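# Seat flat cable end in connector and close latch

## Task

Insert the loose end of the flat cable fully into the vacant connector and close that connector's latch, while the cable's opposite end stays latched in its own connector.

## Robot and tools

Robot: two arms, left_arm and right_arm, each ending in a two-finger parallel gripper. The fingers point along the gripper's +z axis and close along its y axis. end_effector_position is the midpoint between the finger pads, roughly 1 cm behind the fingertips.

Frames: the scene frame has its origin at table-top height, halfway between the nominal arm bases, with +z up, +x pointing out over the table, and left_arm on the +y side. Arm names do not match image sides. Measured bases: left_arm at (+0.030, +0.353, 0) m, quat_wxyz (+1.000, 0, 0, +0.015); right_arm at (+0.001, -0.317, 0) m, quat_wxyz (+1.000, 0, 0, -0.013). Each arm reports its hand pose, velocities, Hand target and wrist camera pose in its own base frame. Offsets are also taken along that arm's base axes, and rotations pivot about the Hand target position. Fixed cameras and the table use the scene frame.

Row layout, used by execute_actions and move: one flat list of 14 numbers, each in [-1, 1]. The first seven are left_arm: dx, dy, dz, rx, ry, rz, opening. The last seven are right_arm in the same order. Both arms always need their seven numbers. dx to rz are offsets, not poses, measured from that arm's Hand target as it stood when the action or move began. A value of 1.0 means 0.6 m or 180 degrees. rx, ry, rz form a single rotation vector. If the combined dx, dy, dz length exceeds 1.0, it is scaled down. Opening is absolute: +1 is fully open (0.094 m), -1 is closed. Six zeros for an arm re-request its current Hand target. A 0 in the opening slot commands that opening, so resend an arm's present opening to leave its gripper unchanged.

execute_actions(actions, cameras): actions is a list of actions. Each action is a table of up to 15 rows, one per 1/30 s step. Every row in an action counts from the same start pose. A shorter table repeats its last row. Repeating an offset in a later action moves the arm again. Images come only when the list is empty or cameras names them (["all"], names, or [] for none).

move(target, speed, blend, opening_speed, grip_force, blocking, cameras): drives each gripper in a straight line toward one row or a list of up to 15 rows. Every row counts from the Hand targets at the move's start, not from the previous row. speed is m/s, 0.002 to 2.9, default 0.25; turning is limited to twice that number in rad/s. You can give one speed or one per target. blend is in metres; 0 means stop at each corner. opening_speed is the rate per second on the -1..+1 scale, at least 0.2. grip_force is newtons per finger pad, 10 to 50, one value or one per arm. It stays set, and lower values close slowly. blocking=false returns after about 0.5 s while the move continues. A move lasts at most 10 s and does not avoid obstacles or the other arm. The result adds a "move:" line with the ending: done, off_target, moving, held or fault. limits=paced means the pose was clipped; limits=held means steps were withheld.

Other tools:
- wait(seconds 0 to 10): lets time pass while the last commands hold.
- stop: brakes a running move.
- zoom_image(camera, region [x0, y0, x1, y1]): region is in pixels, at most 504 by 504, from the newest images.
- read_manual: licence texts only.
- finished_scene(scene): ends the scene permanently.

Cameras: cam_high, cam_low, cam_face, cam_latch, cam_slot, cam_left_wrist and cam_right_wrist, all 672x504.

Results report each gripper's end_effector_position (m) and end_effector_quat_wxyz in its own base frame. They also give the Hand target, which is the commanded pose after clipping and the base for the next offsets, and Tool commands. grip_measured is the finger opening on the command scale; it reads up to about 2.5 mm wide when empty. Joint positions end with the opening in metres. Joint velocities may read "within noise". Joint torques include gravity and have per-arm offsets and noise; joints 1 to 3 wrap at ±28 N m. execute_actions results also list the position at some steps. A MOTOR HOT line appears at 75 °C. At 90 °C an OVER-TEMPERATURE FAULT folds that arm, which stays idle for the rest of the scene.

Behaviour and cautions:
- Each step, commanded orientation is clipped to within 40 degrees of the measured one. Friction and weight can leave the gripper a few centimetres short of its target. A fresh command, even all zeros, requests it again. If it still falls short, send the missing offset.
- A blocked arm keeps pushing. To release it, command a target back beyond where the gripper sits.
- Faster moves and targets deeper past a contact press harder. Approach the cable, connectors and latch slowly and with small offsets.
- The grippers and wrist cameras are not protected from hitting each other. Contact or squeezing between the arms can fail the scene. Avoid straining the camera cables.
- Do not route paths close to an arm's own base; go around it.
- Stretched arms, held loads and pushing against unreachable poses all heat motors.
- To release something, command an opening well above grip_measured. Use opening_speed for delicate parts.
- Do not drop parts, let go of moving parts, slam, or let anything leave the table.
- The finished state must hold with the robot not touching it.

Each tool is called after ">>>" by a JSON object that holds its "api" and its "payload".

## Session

>>> {"api": "execute_actions", "payload": {"actions": [], "cameras": ["cam_high","cam_face","cam_latch","cam_slot"]}}

Scene clock: 0.00 s.
left_arm: end_effector_position=(+0.4613, +0.0654, +0.3473) grip_measured=+1.000 end_effector_quat_wxyz=(+0.519, -0.215, +0.826, +0.044) | right_arm: end_effector_position=(+0.3906, -0.0269, +0.2405) grip_measured=+1.000 end_effector_quat_wxyz=(+0.520, +0.128, +0.840, -0.090)
Joint positions: left_arm=[0.035 1.531 1.617 -0.581 -0.271 -0.313 0.094] | right_arm=[0.098 1.201 0.918 -0.213 0.374 0.175 0.094]
Joint velocities: within noise
Joint torques (N m): no reading
Heat: left arm: 40 °C; right arm: 35 °C.
Hand target: left_arm +0.4595, +0.0659, +0.3584; +0.530, -0.216, +0.819, +0.043 | right_arm +0.3893, -0.0275, +0.2423; +0.520, +0.128, +0.840, -0.091
Tool commands: left_gripper/opening=+1.0 right_gripper/opening=+1.0
Images, in order (width x height): cam_high 672x504, cam_face 672x504, cam_latch 672x504, cam_slot 672x504.

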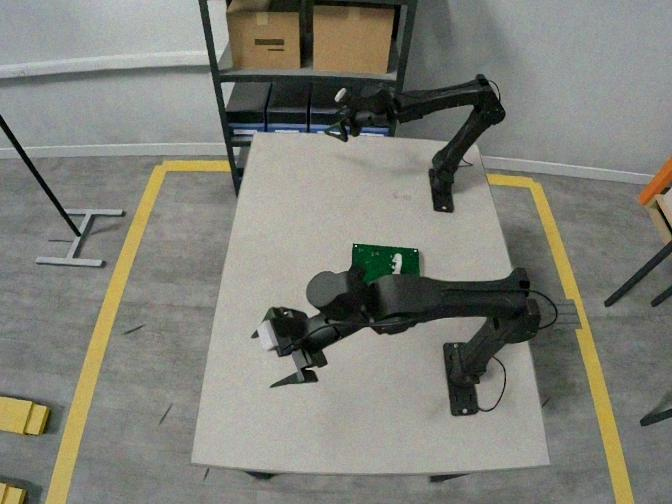

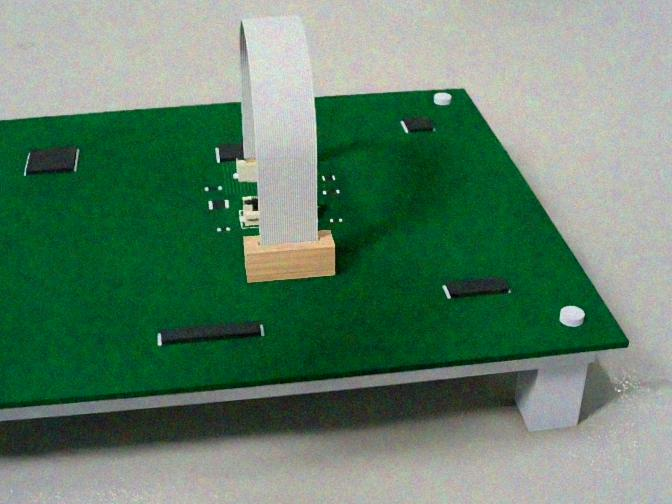

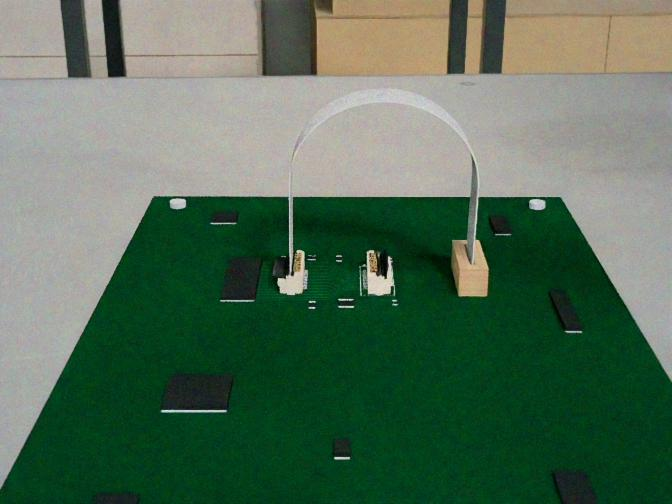

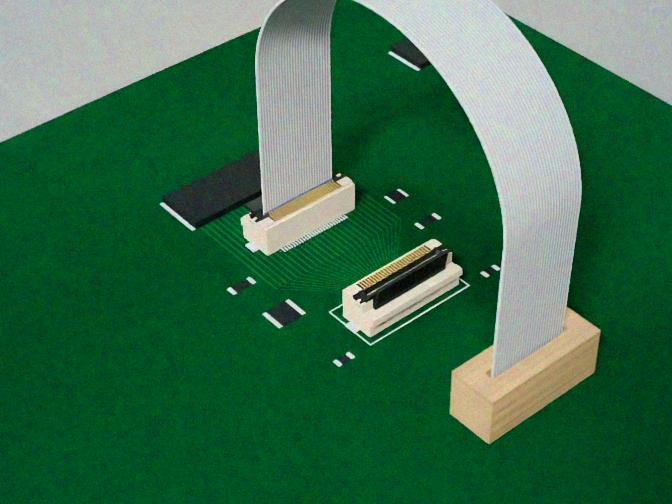

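>>> {"api": "zoom_image", "payload": {"camera": "cam_latch", "region": [265, 245, 315, 295]}}

>>> {"api": "zoom_image", "payload": {"camera": "cam_latch", "region": [355, 245, 405, 295]}}

>>> {"api": "zoom_image", "payload": {"camera": "cam_latch", "region": [445, 220, 505, 300]}}

>>> {"api": "zoom_image", "payload": {"camera": "cam_face", "region": [220, 170, 350, 290]}}

Scaled by 10.080 from the camera's 672x504 image, which has a finer 960x720 frame.

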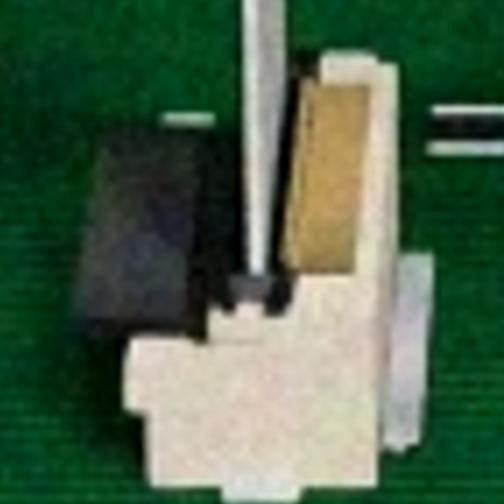

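Scaled by 10.080 from the camera's 672x504 image, which has a finer 960x720 frame.

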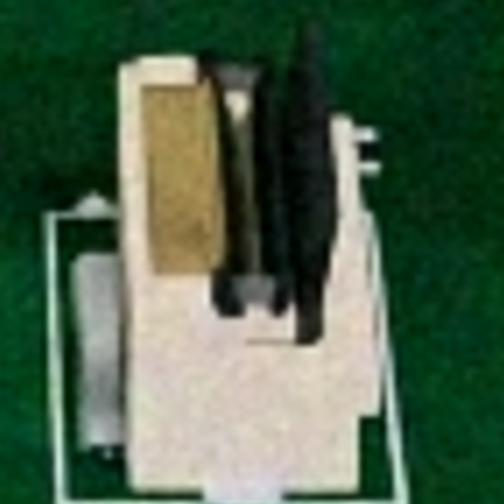

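Scaled by 6.300 from the camera's 672x504 image, which has a finer 960x720 frame.

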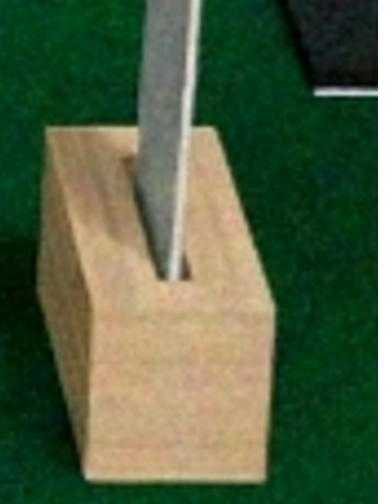

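Scaled by 3.877 from the camera's 672x504 image, which has a finer 960x720 frame.

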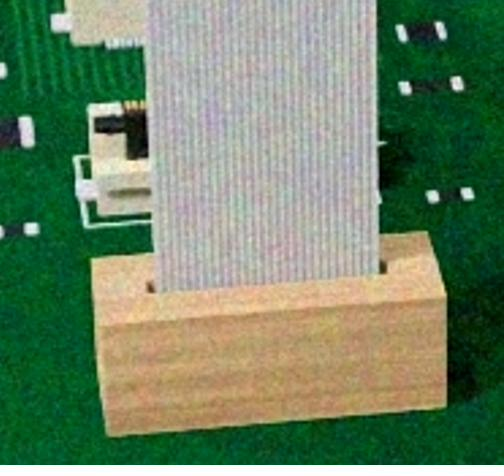

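>>> {"api": "move", "payload": {"target": [0,0,0,0,0,0,1,-0.527,0.461,-0.154,0.00995,0.0192,0.0822,0.0], "speed": 0.2, "opening_speed": 0.5, "cameras": ["cam_right_wrist","cam_high"]}}

Scene clock: 123.60 s.
left_arm: end_effector_position=(+0.4613, +0.0654, +0.3473) grip_measured=+1.000 end_effector_quat_wxyz=(+0.519, -0.215, +0.826, +0.044) | right_arm: end_effector_position=(+0.0745, +0.2444, +0.1466) grip_measured=+0.002 end_effector_quat_wxyz=(+0.478, +0.000, +0.879, -0.011)
Joint positions: left_arm=[0.035 1.531 1.617 -0.581 -0.271 -0.313 0.094] | right_arm=[1.868 1.68 1.145 -1.487 0.922 2.093 0.047]
Joint torques (N m): left_arm=[-0.01 -7.49 6.42 1.9 -0.11 -0.02] | right_arm=[-0.06 -5.04 8.94 -0.55 0.47 0.07]
Heat: left arm: 43 °C; right arm: 35 °C.
Hand target: left_arm +0.4595, +0.0659, +0.3584; +0.530, -0.216, +0.819, +0.043 | right_arm +0.0731, +0.2491, +0.1499; +0.499, +0.025, +0.866, -0.014
Off the commanded pose: left_arm 0.011 m, 2 deg | right_arm 0.006 m, 4 deg.
joint sent to its limit (right arm) — joint 6 (wrist roll), upper limit. The joint targets are off in orientation, not in position.
move: off_target (left_arm, right_arm)
Images, in order (width x height): cam_high 672x504, cam_right_wrist 672x504.

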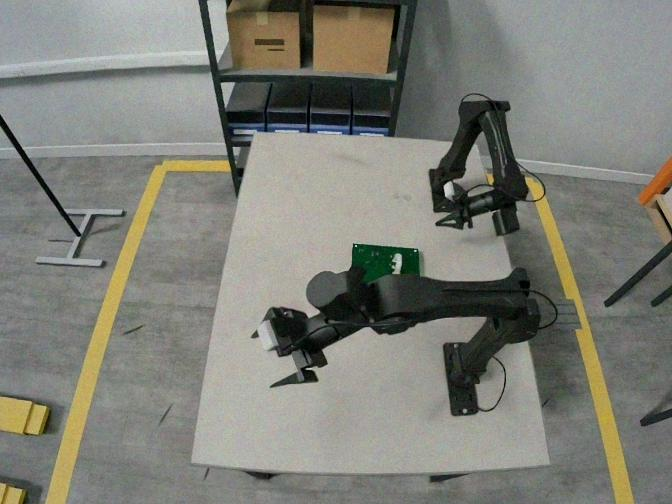

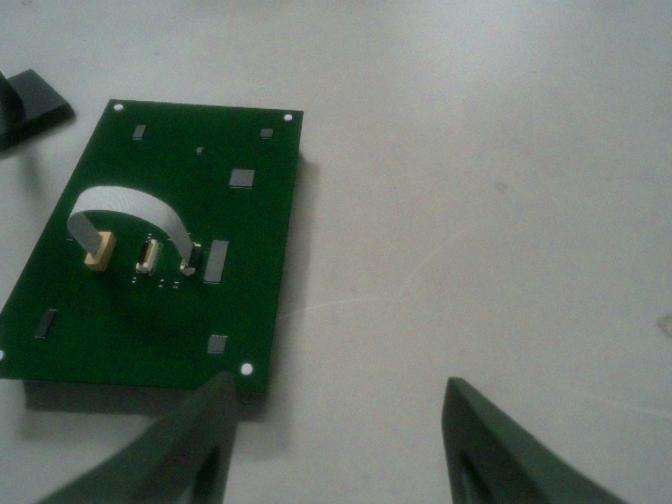

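>>> {"api": "zoom_image", "payload": {"camera": "cam_right_wrist", "region": [60, 180, 240, 315]}}

Scaled by 2.800 from the camera's 672x504 image, which has a finer 960x720 frame.

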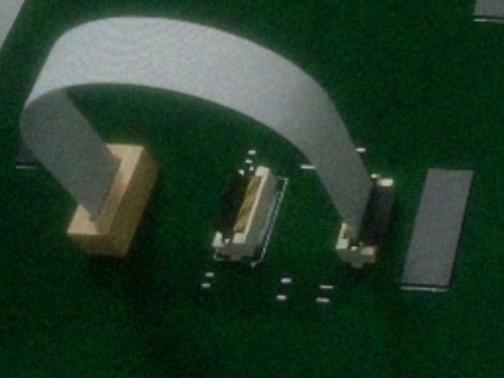

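>>> {"api": "move", "payload": {"target": [[0,0,0,0,0,0,1,0.0698,0.2048,-0.1082,0.0013,0.0273,0,-0.4],[0,0,0,0,0,0,1,0.1248,0.2165,-0.1465,0.0013,0.0273,0,-0.4]], "speed": 0.15, "blend": [0.02,0], "opening_speed": 0.5, "grip_force": [25,25], "cameras": ["cam_right_wrist","cam_latch","cam_face"]}}

Scene clock: 213.30 s.
left_arm: end_effector_position=(+0.4613, +0.0654, +0.3473) grip_measured=+1.000 end_effector_quat_wxyz=(+0.519, -0.215, +0.826, +0.044) | right_arm: end_effector_position=(+0.1465, +0.3791, +0.0667) grip_measured=-0.398 end_effector_quat_wxyz=(+0.453, +0.032, +0.891, -0.008)
Joint positions: left_arm=[0.035 1.531 1.617 -0.581 -0.271 -0.313 0.094] | right_arm=[1.566 2.129 1.483 -0.99 0.939 1.67 0.028]
Joint torques (N m): left_arm=[-0.01 -7.49 6.43 1.9 -0.11 -0.01] | right_arm=[-0.02 -9.74 6.17 0.42 0.62 -0.05]
Heat: left arm: 43 °C; right arm: 36 °C.
Hand target: left_arm +0.4595, +0.0659, +0.3584; +0.530, -0.216, +0.819, +0.043 | right_arm +0.1479, +0.3790, +0.0620; +0.462, +0.025, +0.886, -0.014
Off the commanded pose: left_arm 0.011 m, 2 deg | right_arm 0.005 m, 2 deg.
grip_force (N): 25, 25
move: off_target (left_arm)
Images, in order (width x height): cam_face 672x504, cam_latch 672x504, cam_right_wrist 672x504.

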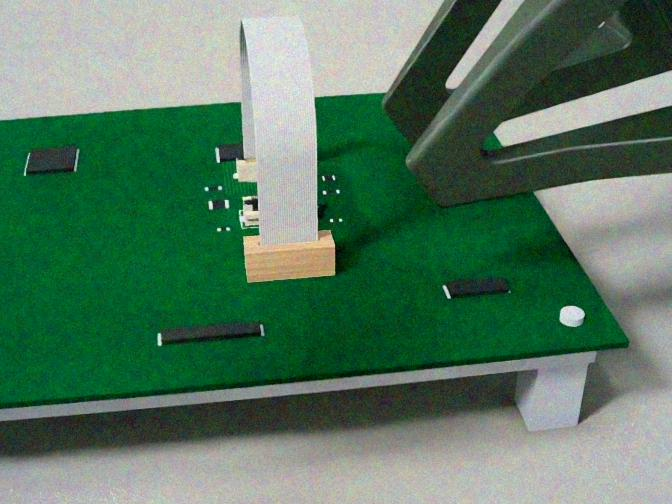

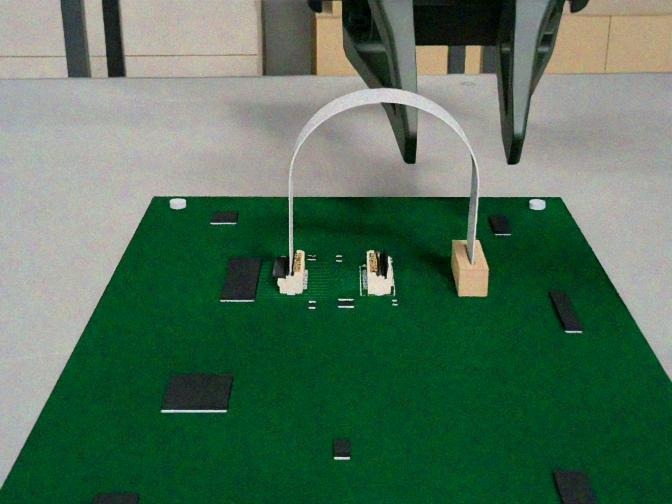

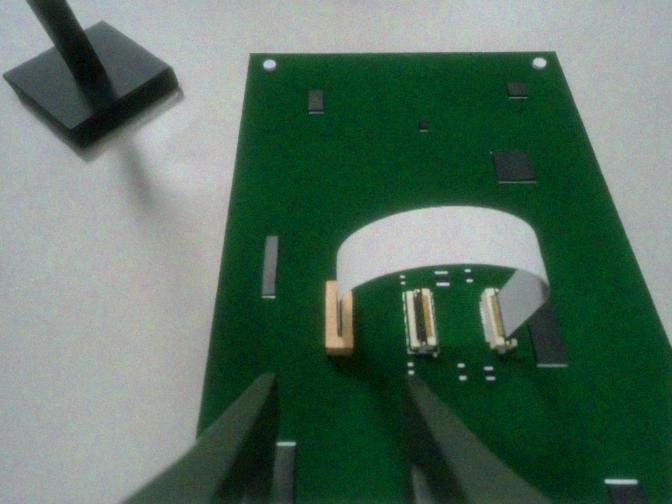

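>>> {"api": "move", "payload": {"target": [0,0,0,0,0,0,1, 0.04,0,0,0,0,0,-0.4], "speed": 0.05, "cameras": ["cam_latch","cam_face","cam_slot","cam_right_wrist"]}}

Scene clock: 256.07 s.
left_arm: end_effector_position=(+0.4613, +0.0654, +0.3473) grip_measured=+1.000 end_effector_quat_wxyz=(+0.519, -0.215, +0.826, +0.044) | right_arm: end_effector_position=(+0.1691, +0.3842, +0.0639) grip_measured=-0.398 end_effector_quat_wxyz=(+0.453, +0.029, +0.891, -0.006)
Joint positions: left_arm=[0.035 1.531 1.617 -0.581 -0.271 -0.313 0.094] | right_arm=[1.508 2.129 1.471 -0.891 0.94 1.563 0.028]
Joint torques (N m): left_arm=[-0.02 -7.49 6.43 1.9 -0.11 -0.02] | right_arm=[-0.28 -11.36 4.81 0.53 0.66 -0.09]
Heat: left arm: 44 °C; right arm: 35 °C.
Hand target: left_arm +0.4595, +0.0659, +0.3584; +0.530, -0.216, +0.819, +0.043 | right_arm +0.1718, +0.3790, +0.0620; +0.462, +0.025, +0.887, -0.014
Off the commanded pose: left_arm 0.011 m, 2 deg | right_arm 0.006 m, 2 deg.
grip_force (N): 25, 25
move: off_target (left_arm)
Images, in order (width x height): cam_face 672x504, cam_latch 672x504, cam_slot 672x504, cam_right_wrist 672x504.

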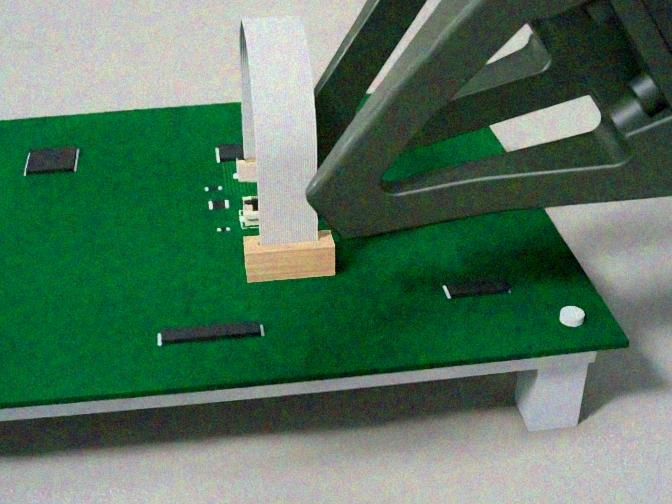

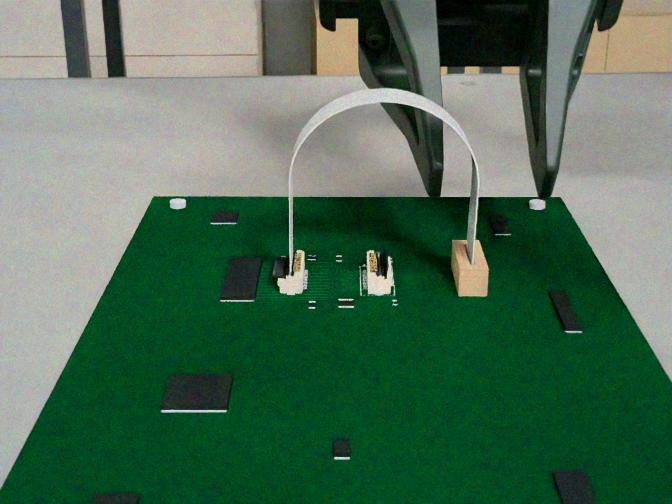

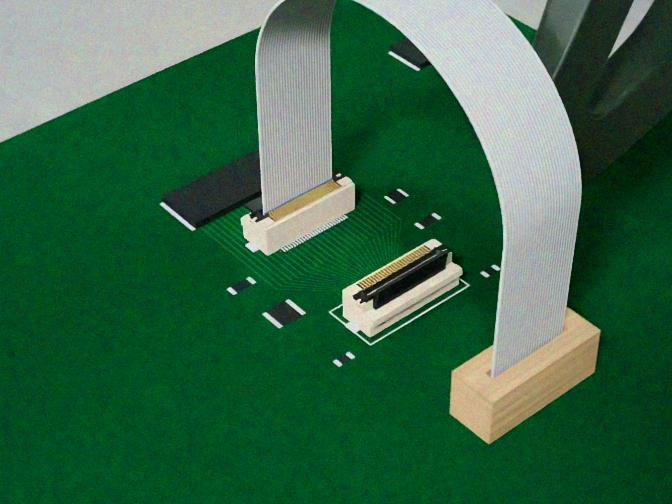

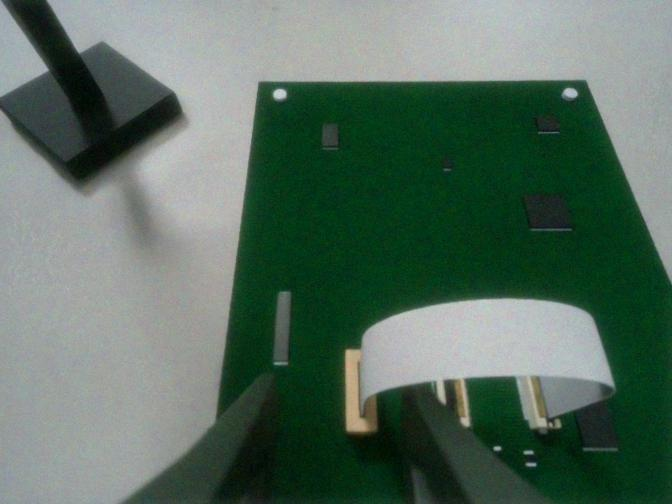

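>>> {"api": "move", "payload": {"target": [0,0,0,0,0,0,1, 0,-0.013,0,0,0,0,-0.4], "speed": 0.05, "cameras": ["cam_latch","cam_face"]}}

Scene clock: 271.07 s.
left_arm: end_effector_position=(+0.4613, +0.0654, +0.3473) grip_measured=+1.000 end_effector_quat_wxyz=(+0.519, -0.215, +0.826, +0.044) | right_arm: end_effector_position=(+0.1686, +0.3748, +0.0537) grip_measured=-0.398 end_effector_quat_wxyz=(+0.453, +0.022, +0.891, -0.018)
Joint positions: left_arm=[0.035 1.531 1.617 -0.581 -0.271 -0.313 0.094] | right_arm=[1.508 2.129 1.427 -0.873 0.941 1.56 0.028]
Joint torques (N m): left_arm=[-0.01 -7.47 6.45 1.9 -0.11 -0.02] | right_arm=[-0.27 -13.72 4.66 0.46 0.66 -0.03]
Heat: left arm: 44 °C; right arm: 36 °C.
Hand target: left_arm +0.4595, +0.0659, +0.3584; +0.530, -0.216, +0.819, +0.043 | right_arm +0.1718, +0.3713, +0.0620; +0.462, +0.025, +0.887, -0.014
Off the commanded pose: left_arm 0.011 m, 2 deg | right_arm 0.010 m, 1 deg.
grip_force (N): 25, 25
move: off_target (left_arm)
Images, in order (width x height): cam_face 672x504, cam_latch 672x504.

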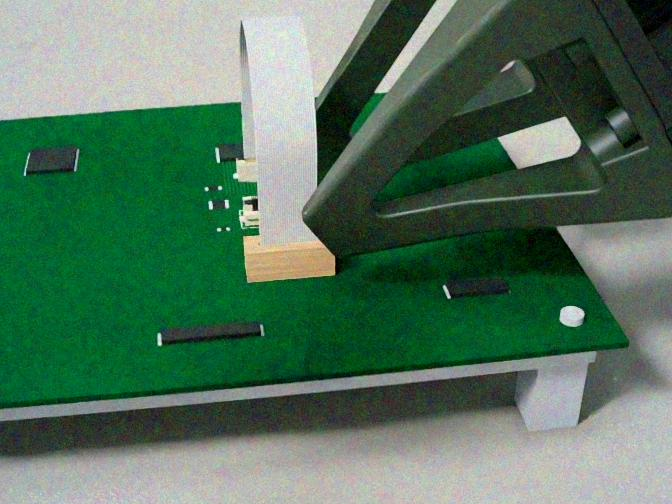

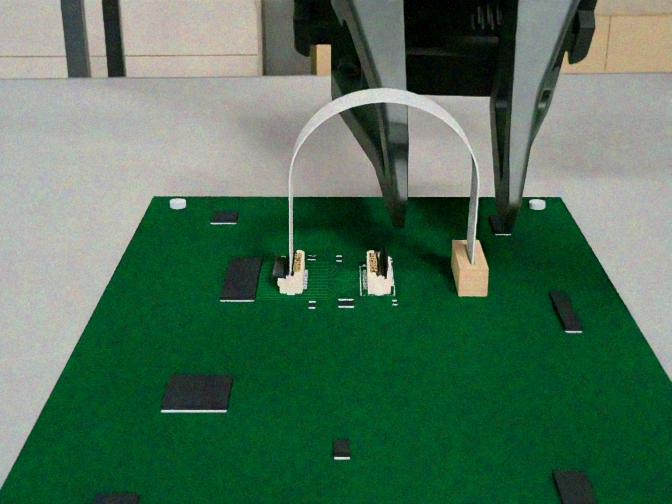

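>>> {"api": "move", "payload": {"target": [0,0,0,0,0,0,1, 0,0.01425,0.0115,0.0095,-0.0007,0,-0.4], "speed": 0.03, "cameras": ["cam_latch","cam_face"]}}

Scene clock: 296.27 s.
left_arm: end_effector_position=(+0.4613, +0.0654, +0.3473) grip_measured=+1.000 end_effector_quat_wxyz=(+0.519, -0.215, +0.826, +0.044) | right_arm: end_effector_position=(+0.1686, +0.3749, +0.0537) grip_measured=-0.398 end_effector_quat_wxyz=(+0.453, +0.022, +0.891, -0.018)
Joint positions: left_arm=[0.035 1.531 1.617 -0.581 -0.271 -0.313 0.094] | right_arm=[1.508 2.129 1.427 -0.872 0.941 1.56 0.028]
Joint torques (N m): left_arm=[0.01 -7.49 6.43 1.9 -0.11 -0.02] | right_arm=[-0.16 -13.81 7.21 0.45 0.64 -0.02]
Heat: left arm: 44 °C; right arm: 37 °C.
Hand target: left_arm +0.4595, +0.0659, +0.3584; +0.530, -0.216, +0.819, +0.043 | right_arm +0.1718, +0.3798, +0.0689; +0.462, +0.032, +0.886, +0.000
Off the commanded pose: left_arm 0.011 m, 2 deg | right_arm 0.016 m, 3 deg.
grip_force (N): 25, 25
move: off_target (left_arm, right_arm)
Images, in order (width x height): cam_face 672x504, cam_latch 672x504.

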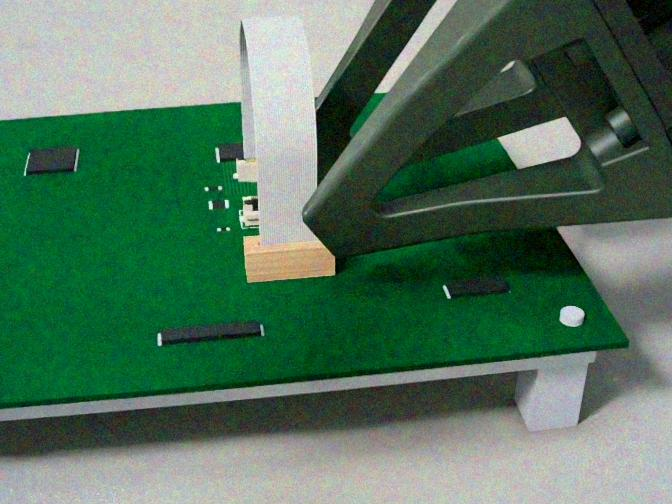

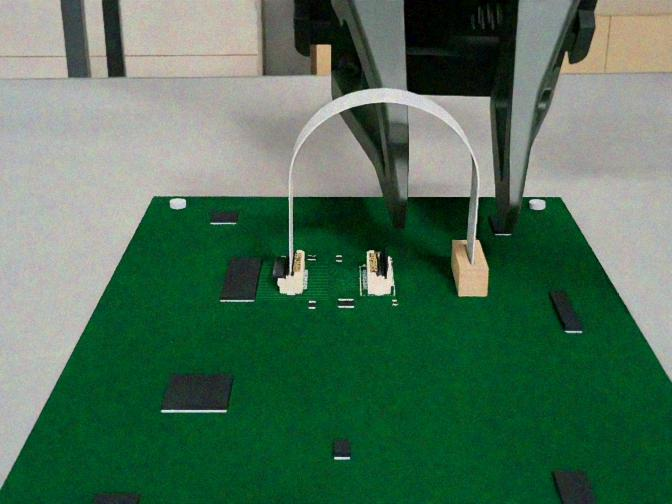

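>>> {"api": "move", "payload": {"target": [0,0,0,0,0,0,1, 0,0.019,0.0153,0.0127,-0.0009,0,-0.4], "speed": 0.03, "cameras": ["cam_latch","cam_face"]}}

Scene clock: 301.80 s.
left_arm: end_effector_position=(+0.4613, +0.0654, +0.3473) grip_measured=+1.000 end_effector_quat_wxyz=(+0.519, -0.215, +0.826, +0.044) | right_arm: end_effector_position=(+0.1690, +0.3810, +0.0586) grip_measured=-0.398 end_effector_quat_wxyz=(+0.453, +0.027, +0.891, -0.009)
Joint positions: left_arm=[0.035 1.531 1.617 -0.581 -0.271 -0.313 0.094] | right_arm=[1.508 2.129 1.448 -0.872 0.941 1.56 0.028]
Joint torques (N m): left_arm=[0.01 -7.5 6.45 1.9 -0.11 -0.02] | right_arm=[0.01 -13.85 9.43 0.47 0.65 -0.03]
Heat: left arm: 44 °C; right arm: 37 °C.
Hand target: left_arm +0.4595, +0.0659, +0.3584; +0.530, -0.216, +0.819, +0.043 | right_arm +0.1718, +0.3912, +0.0780; +0.463, +0.041, +0.885, +0.017
Off the commanded pose: left_arm 0.011 m, 2 deg | right_arm 0.022 m, 4 deg.
grip_force (N): 25, 25
move: off_target (left_arm, right_arm)
Images, in order (width x height): cam_face 672x504, cam_latch 672x504.

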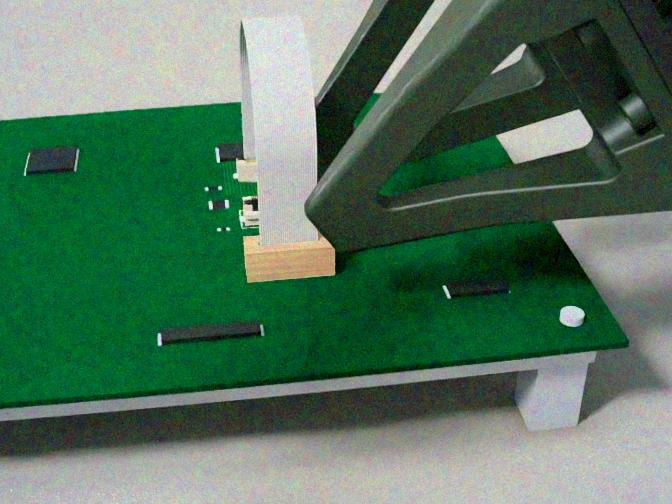

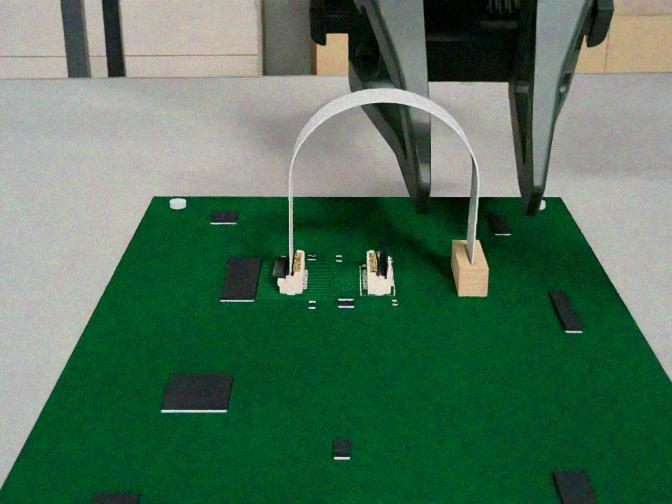

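>>> {"api": "move", "payload": {"target": [0,0,0,0,0,0,1, 0.0075,0,0,0,0,0,-0.4], "speed": 0.03, "cameras": ["cam_latch","cam_face","cam_right_wrist"]}}

Scene clock: 313.73 s.
left_arm: end_effector_position=(+0.4613, +0.0654, +0.3473) grip_measured=+1.000 end_effector_quat_wxyz=(+0.519, -0.215, +0.826, +0.044) | right_arm: end_effector_position=(+0.1712, +0.3826, +0.0587) grip_measured=-0.398 end_effector_quat_wxyz=(+0.453, +0.027, +0.891, -0.006)
Joint positions: left_arm=[0.035 1.531 1.617 -0.581 -0.271 -0.313 0.094] | right_arm=[1.503 2.129 1.448 -0.858 0.941 1.547 0.028]
Joint torques (N m): left_arm=[0.01 -7.47 6.42 1.89 -0.11 -0.01] | right_arm=[-0.43 -14.01 8.99 0.54 0.69 -0.06]
Heat: left arm: 44 °C; right arm: 37 °C.
Hand target: left_arm +0.4595, +0.0659, +0.3584; +0.530, -0.216, +0.819, +0.043 | right_arm +0.1764, +0.3912, +0.0780; +0.463, +0.041, +0.885, +0.017
Off the commanded pose: left_arm 0.011 m, 2 deg | right_arm 0.022 m, 3 deg.
grip_force (N): 25, 25
move: off_target (left_arm, right_arm)
Images, in order (width x height): cam_face 672x504, cam_latch 672x504, cam_right_wrist 672x504.

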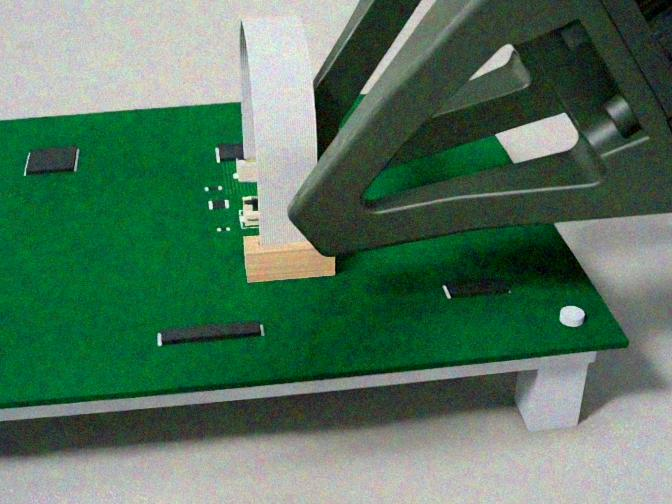

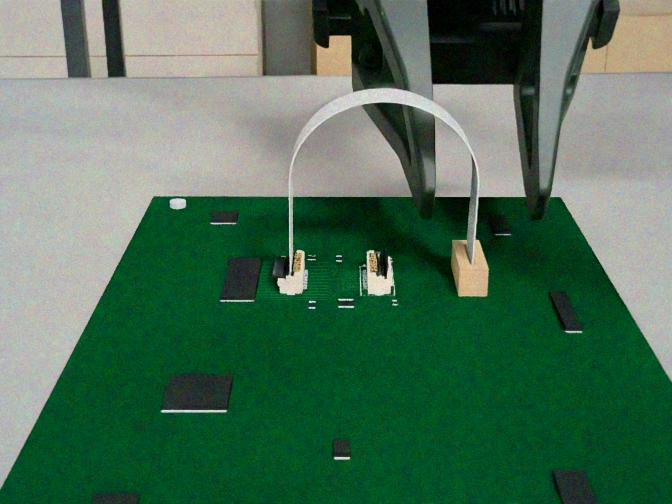

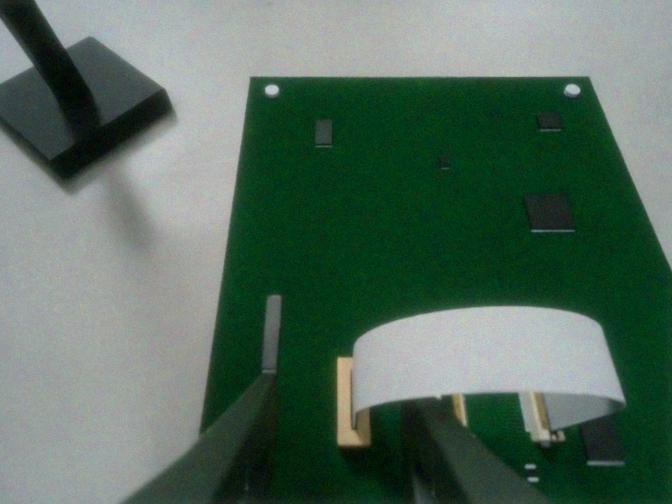

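>>> {"api": "move", "payload": {"target": [0,0,0,0,0,0,1, 0,-0.0083,0,-0.0091,0.0006,0,-0.4], "speed": 0.03, "cameras": ["cam_latch"]}}

Scene clock: 323.77 s.
left_arm: end_effector_position=(+0.4613, +0.0654, +0.3473) grip_measured=+1.000 end_effector_quat_wxyz=(+0.519, -0.215, +0.826, +0.044) | right_arm: end_effector_position=(+0.1712, +0.3827, +0.0587) grip_measured=-0.398 end_effector_quat_wxyz=(+0.453, +0.026, +0.891, -0.007)
Joint positions: left_arm=[0.035 1.531 1.617 -0.581 -0.271 -0.313 0.094] | right_arm=[1.503 2.129 1.448 -0.857 0.941 1.544 0.028]
Joint torques (N m): left_arm=[-0.01 -7.49 6.43 1.91 -0.11 -0.02] | right_arm=[-0.73 -14.01 8.91 0.26 0.7 -0.05]
Heat: left arm: 44 °C; right arm: 38 °C.
Hand target: left_arm +0.4595, +0.0659, +0.3584; +0.530, -0.216, +0.819, +0.043 | right_arm +0.1763, +0.3862, +0.0780; +0.463, +0.034, +0.886, +0.005
Off the commanded pose: left_arm 0.011 m, 2 deg | right_arm 0.020 m, 2 deg.
grip_force (N): 25, 25
move: off_target (left_arm, right_arm)
Images, in order (width x height): cam_latch 672x504.

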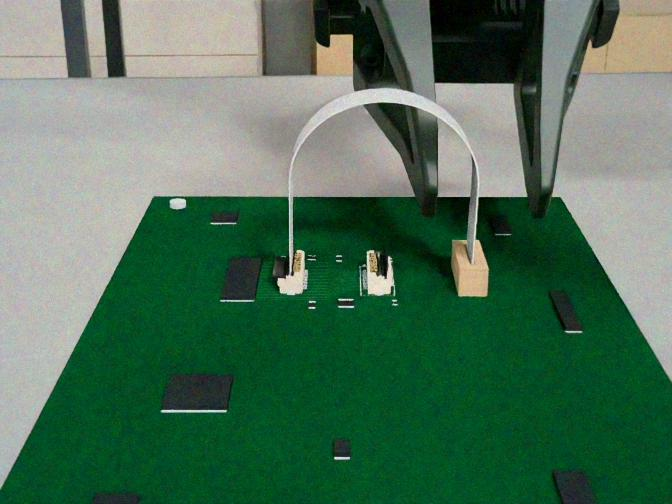

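J4 is at its −y limit; another small step moves it.

>>> {"api": "move", "payload": {"target": [0,0,0,0,0,0,1, 0,-0.0048,0,-0.0052,0.0003,0,-0.4], "speed": 0.03, "cameras": ["cam_latch"]}}

Scene clock: 329.77 s.
left_arm: end_effector_position=(+0.4613, +0.0654, +0.3473) grip_measured=+1.000 end_effector_quat_wxyz=(+0.519, -0.215, +0.826, +0.044) | right_arm: end_effector_position=(+0.1710, +0.3802, +0.0586) grip_measured=-0.398 end_effector_quat_wxyz=(+0.453, +0.022, +0.891, -0.014)
Joint positions: left_arm=[0.035 1.531 1.617 -0.581 -0.271 -0.313 0.094] | right_arm=[1.503 2.129 1.448 -0.872 0.941 1.542 0.028]
Joint torques (N m): left_arm=[-0.01 -7.49 6.43 1.9 -0.11 -0.02] | right_arm=[-0.68 -14.19 8.98 0.22 0.63 -0.01]
Heat: left arm: 44 °C; right arm: 38 °C.
Hand target: left_arm +0.4595, +0.0659, +0.3584; +0.530, -0.216, +0.819, +0.043 | right_arm +0.1763, +0.3833, +0.0780; +0.462, +0.030, +0.886, -0.003
Off the commanded pose: left_arm 0.011 m, 2 deg | right_arm 0.020 m, 2 deg.
grip_force (N): 25, 25
move: off_target (left_arm, right_arm)
Images, in order (width x height): cam_latch 672x504.

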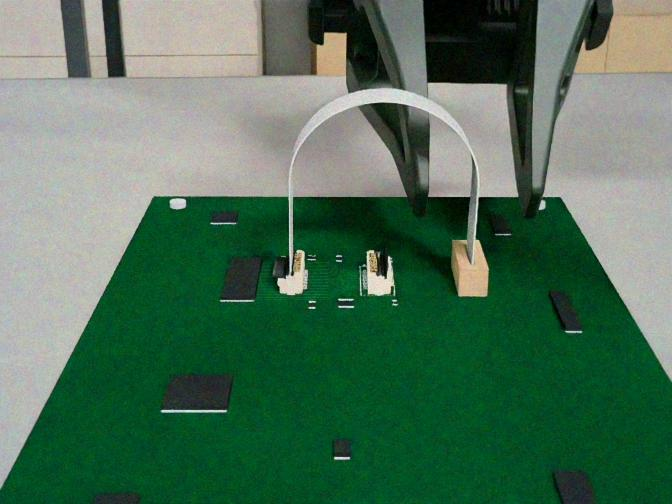

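>>> {"api": "move", "payload": {"target": [0,0,0,0,0,0,1, 0,0,0,0,0,0,-1], "speed": 0.03, "opening_speed": 0.5, "grip_force": 25, "cameras": ["cam_latch","cam_face","cam_slot"]}}

Scene clock: 337.97 s.
left_arm: end_effector_position=(+0.4613, +0.0654, +0.3473) grip_measured=+1.000 end_effector_quat_wxyz=(+0.519, -0.215, +0.826, +0.044) | right_arm: end_effector_position=(+0.1710, +0.3799, +0.0586) grip_measured=-0.990 end_effector_quat_wxyz=(+0.453, +0.021, +0.891, -0.014)
Joint positions: left_arm=[0.035 1.531 1.617 -0.581 -0.271 -0.313 0.094] | right_arm=[1.503 2.129 1.448 -0.873 0.941 1.542 0]
Joint torques (N m): left_arm=[-0.02 -7.47 6.43 1.9 -0.11 -0.03] | right_arm=[-0.7 -13.87 9.07 0.22 0.65 -0.05]
Heat: left arm: 44 °C; right arm: 38 °C.
Hand target: left_arm +0.4595, +0.0659, +0.3584; +0.530, -0.216, +0.819, +0.043 | right_arm +0.1763, +0.3833, +0.0780; +0.462, +0.030, +0.886, -0.003
Off the commanded pose: left_arm 0.011 m, 2 deg | right_arm 0.020 m, 2 deg.
grip_force (N): 25, 25
move: off_target (left_arm, right_arm)
Images, in order (width x height): cam_face 672x504, cam_latch 672x504, cam_slot 672x504.

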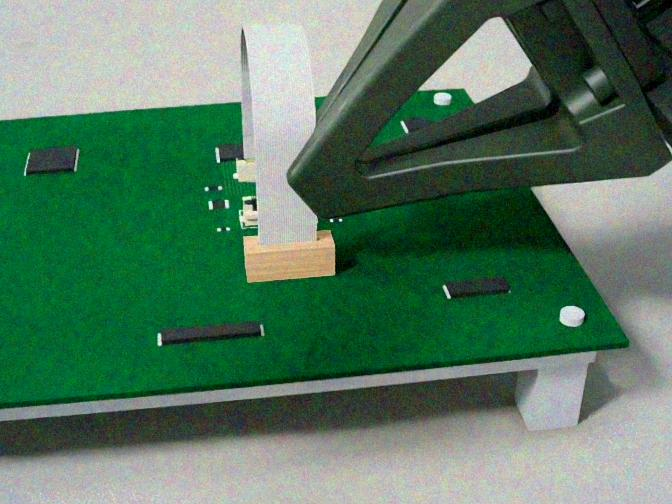

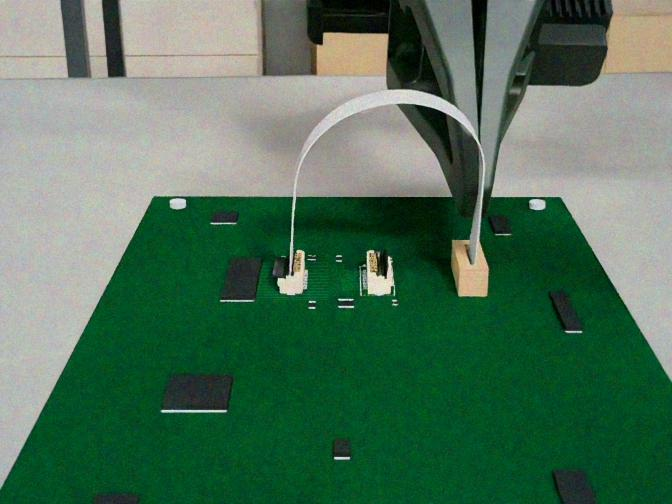

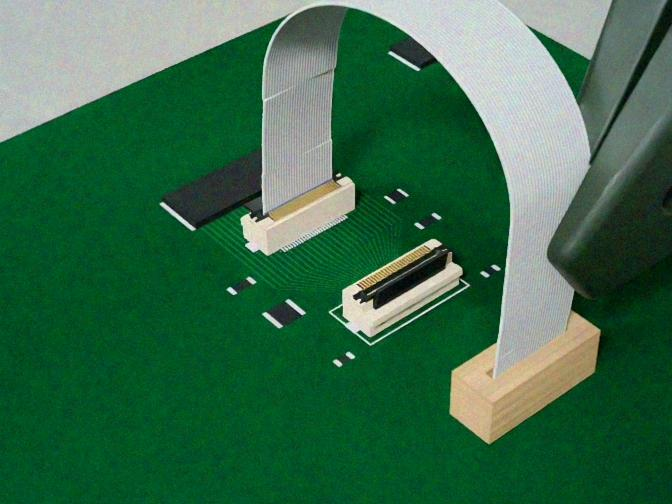

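>>> {"api": "move", "payload": {"target": [0,0,0,0,0,0,1, 0,0.0037,0.022,0.0127,-0.0009,0,-1], "speed": 0.03, "cameras": ["cam_latch","cam_face"]}}

Scene clock: 350.73 s.
left_arm: end_effector_position=(+0.4613, +0.0654, +0.3473) grip_measured=+1.000 end_effector_quat_wxyz=(+0.519, -0.215, +0.826, +0.044) | right_arm: end_effector_position=(+0.1712, +0.3819, +0.0721) grip_measured=-0.990 end_effector_quat_wxyz=(+0.454, +0.030, +0.891, +0.002)
Joint positions: left_arm=[0.035 1.531 1.617 -0.581 -0.271 -0.313 0.094] | right_arm=[1.503 2.092 1.448 -0.873 0.941 1.542 0]
Joint torques (N m): left_arm=[0.01 -7.47 6.42 1.9 -0.11 -0.02] | right_arm=[-0.64 -13.59 8.95 0.29 0.64 -0.03]
Heat: left arm: 44 °C; right arm: 38 °C.
Hand target: left_arm +0.4595, +0.0659, +0.3584; +0.530, -0.216, +0.819, +0.043 | right_arm +0.1763, +0.3855, +0.0913; +0.463, +0.040, +0.885, +0.015
Off the commanded pose: left_arm 0.011 m, 2 deg | right_arm 0.020 m, 2 deg.
grip_force (N): 25, 25
move: off_target (left_arm, right_arm)
Images, in order (width x height): cam_face 672x504, cam_latch 672x504.

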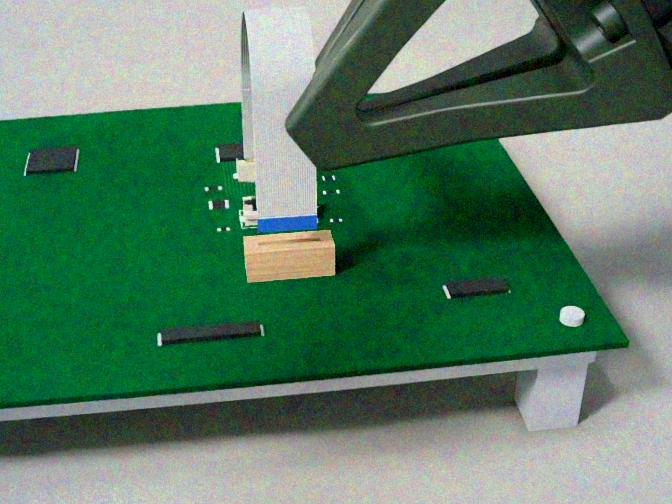

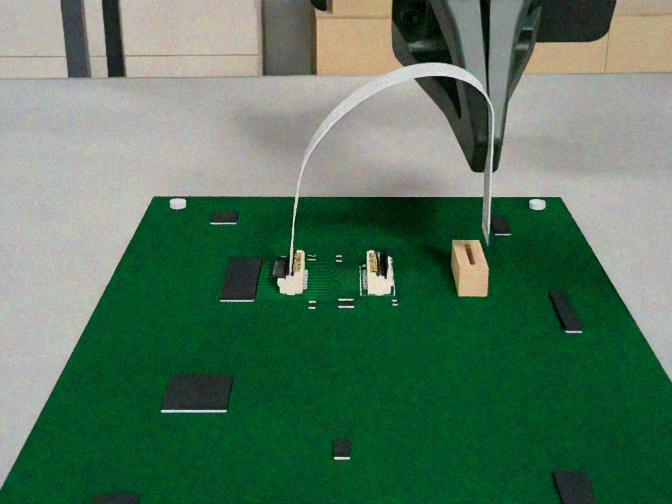

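>>> {"api": "move", "payload": {"target": [0,0,0,0,0,0,1, 0,-0.038,0,0,0,0,-1], "speed": 0.04, "cameras": ["cam_latch","cam_face"]}}

Scene clock: 380.73 s.
left_arm: end_effector_position=(+0.4613, +0.0654, +0.3473) grip_measured=+1.000 end_effector_quat_wxyz=(+0.519, -0.215, +0.826, +0.044) | right_arm: end_effector_position=(+0.1722, +0.3679, +0.0836) grip_measured=-0.990 end_effector_quat_wxyz=(+0.454, +0.036, +0.890, +0.012)
Joint positions: left_arm=[0.035 1.531 1.617 -0.581 -0.271 -0.313 0.094] | right_arm=[1.497 2.013 1.375 -0.851 0.941 1.537 0]
Joint torques (N m): left_arm=[-0.02 -7.49 6.43 1.9 -0.11 -0.03] | right_arm=[-0.7 -13 4.77 0.62 0.67 -0.07]
Heat: left arm: 44 °C; right arm: 40 °C.
Hand target: left_arm +0.4595, +0.0659, +0.3584; +0.530, -0.216, +0.819, +0.043 | right_arm +0.1763, +0.3628, +0.0912; +0.463, +0.040, +0.885, +0.015
Off the commanded pose: left_arm 0.011 m, 2 deg | right_arm 0.010 m, 1 deg.
grip_force (N): 25, 25
move: off_target (left_arm)
Images, in order (width x height): cam_face 672x504, cam_latch 672x504.

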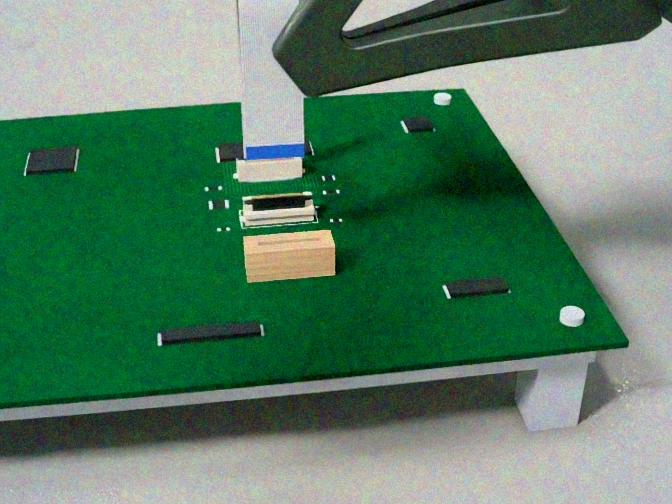

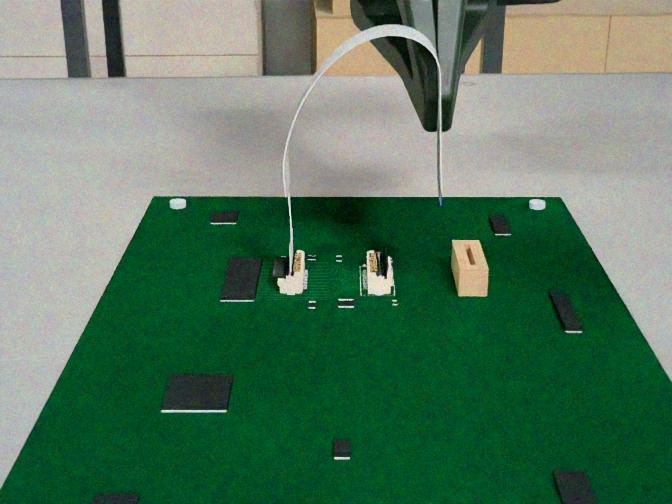

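>>> {"api": "move", "payload": {"target": [0,0,0,0,0,0,1, 0,-0.020,-0.0162,-0.0134,0.0009,0,-1], "speed": 0.03, "cameras": ["cam_latch","cam_face","cam_slot"]}}

Scene clock: 396.40 s.
left_arm: end_effector_position=(+0.4613, +0.0654, +0.3473) grip_measured=+1.000 end_effector_quat_wxyz=(+0.519, -0.215, +0.826, +0.044) | right_arm: end_effector_position=(+0.1714, +0.3561, +0.0733) grip_measured=-0.990 end_effector_quat_wxyz=(+0.454, +0.025, +0.891, -0.007)
Joint positions: left_arm=[0.035 1.531 1.617 -0.581 -0.271 -0.313 0.094] | right_arm=[1.497 2.011 1.33 -0.848 0.941 1.533 0]
Joint torques (N m): left_arm=[-0.01 -7.47 6.45 1.9 -0.11 -0.02] | right_arm=[-0.79 -13.12 4.86 0.56 0.64 -0.06]
Heat: left arm: 45 °C; right arm: 40 °C.
Hand target: left_arm +0.4595, +0.0659, +0.3584; +0.530, -0.216, +0.819, +0.043 | right_arm +0.1763, +0.3508, +0.0816; +0.462, +0.030, +0.886, -0.003
Off the commanded pose: left_arm 0.011 m, 2 deg | right_arm 0.011 m, 1 deg.
grip_force (N): 25, 25
move: off_target (left_arm, right_arm)
Images, in order (width x height): cam_face 672x504, cam_latch 672x504, cam_slot 672x504.

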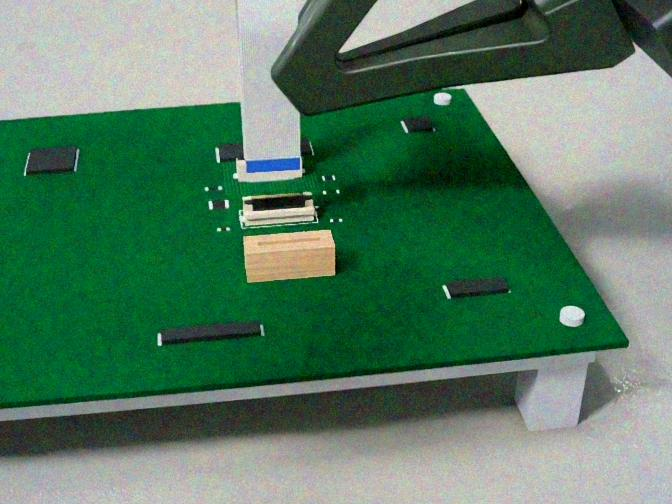

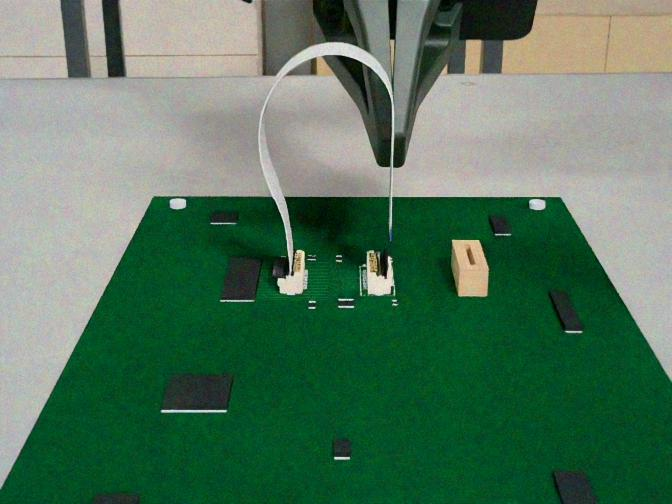

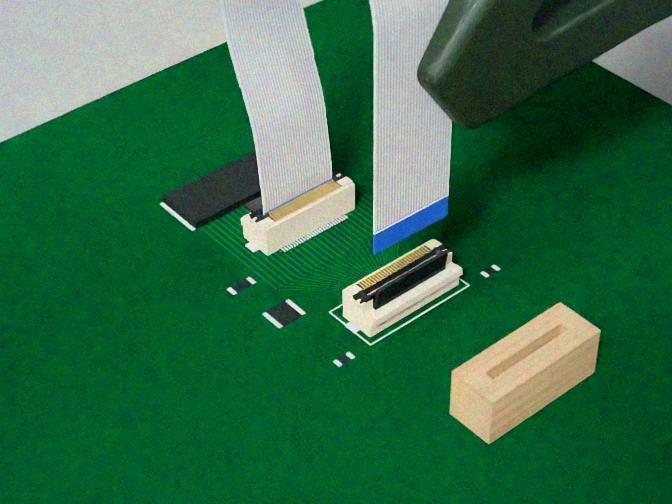

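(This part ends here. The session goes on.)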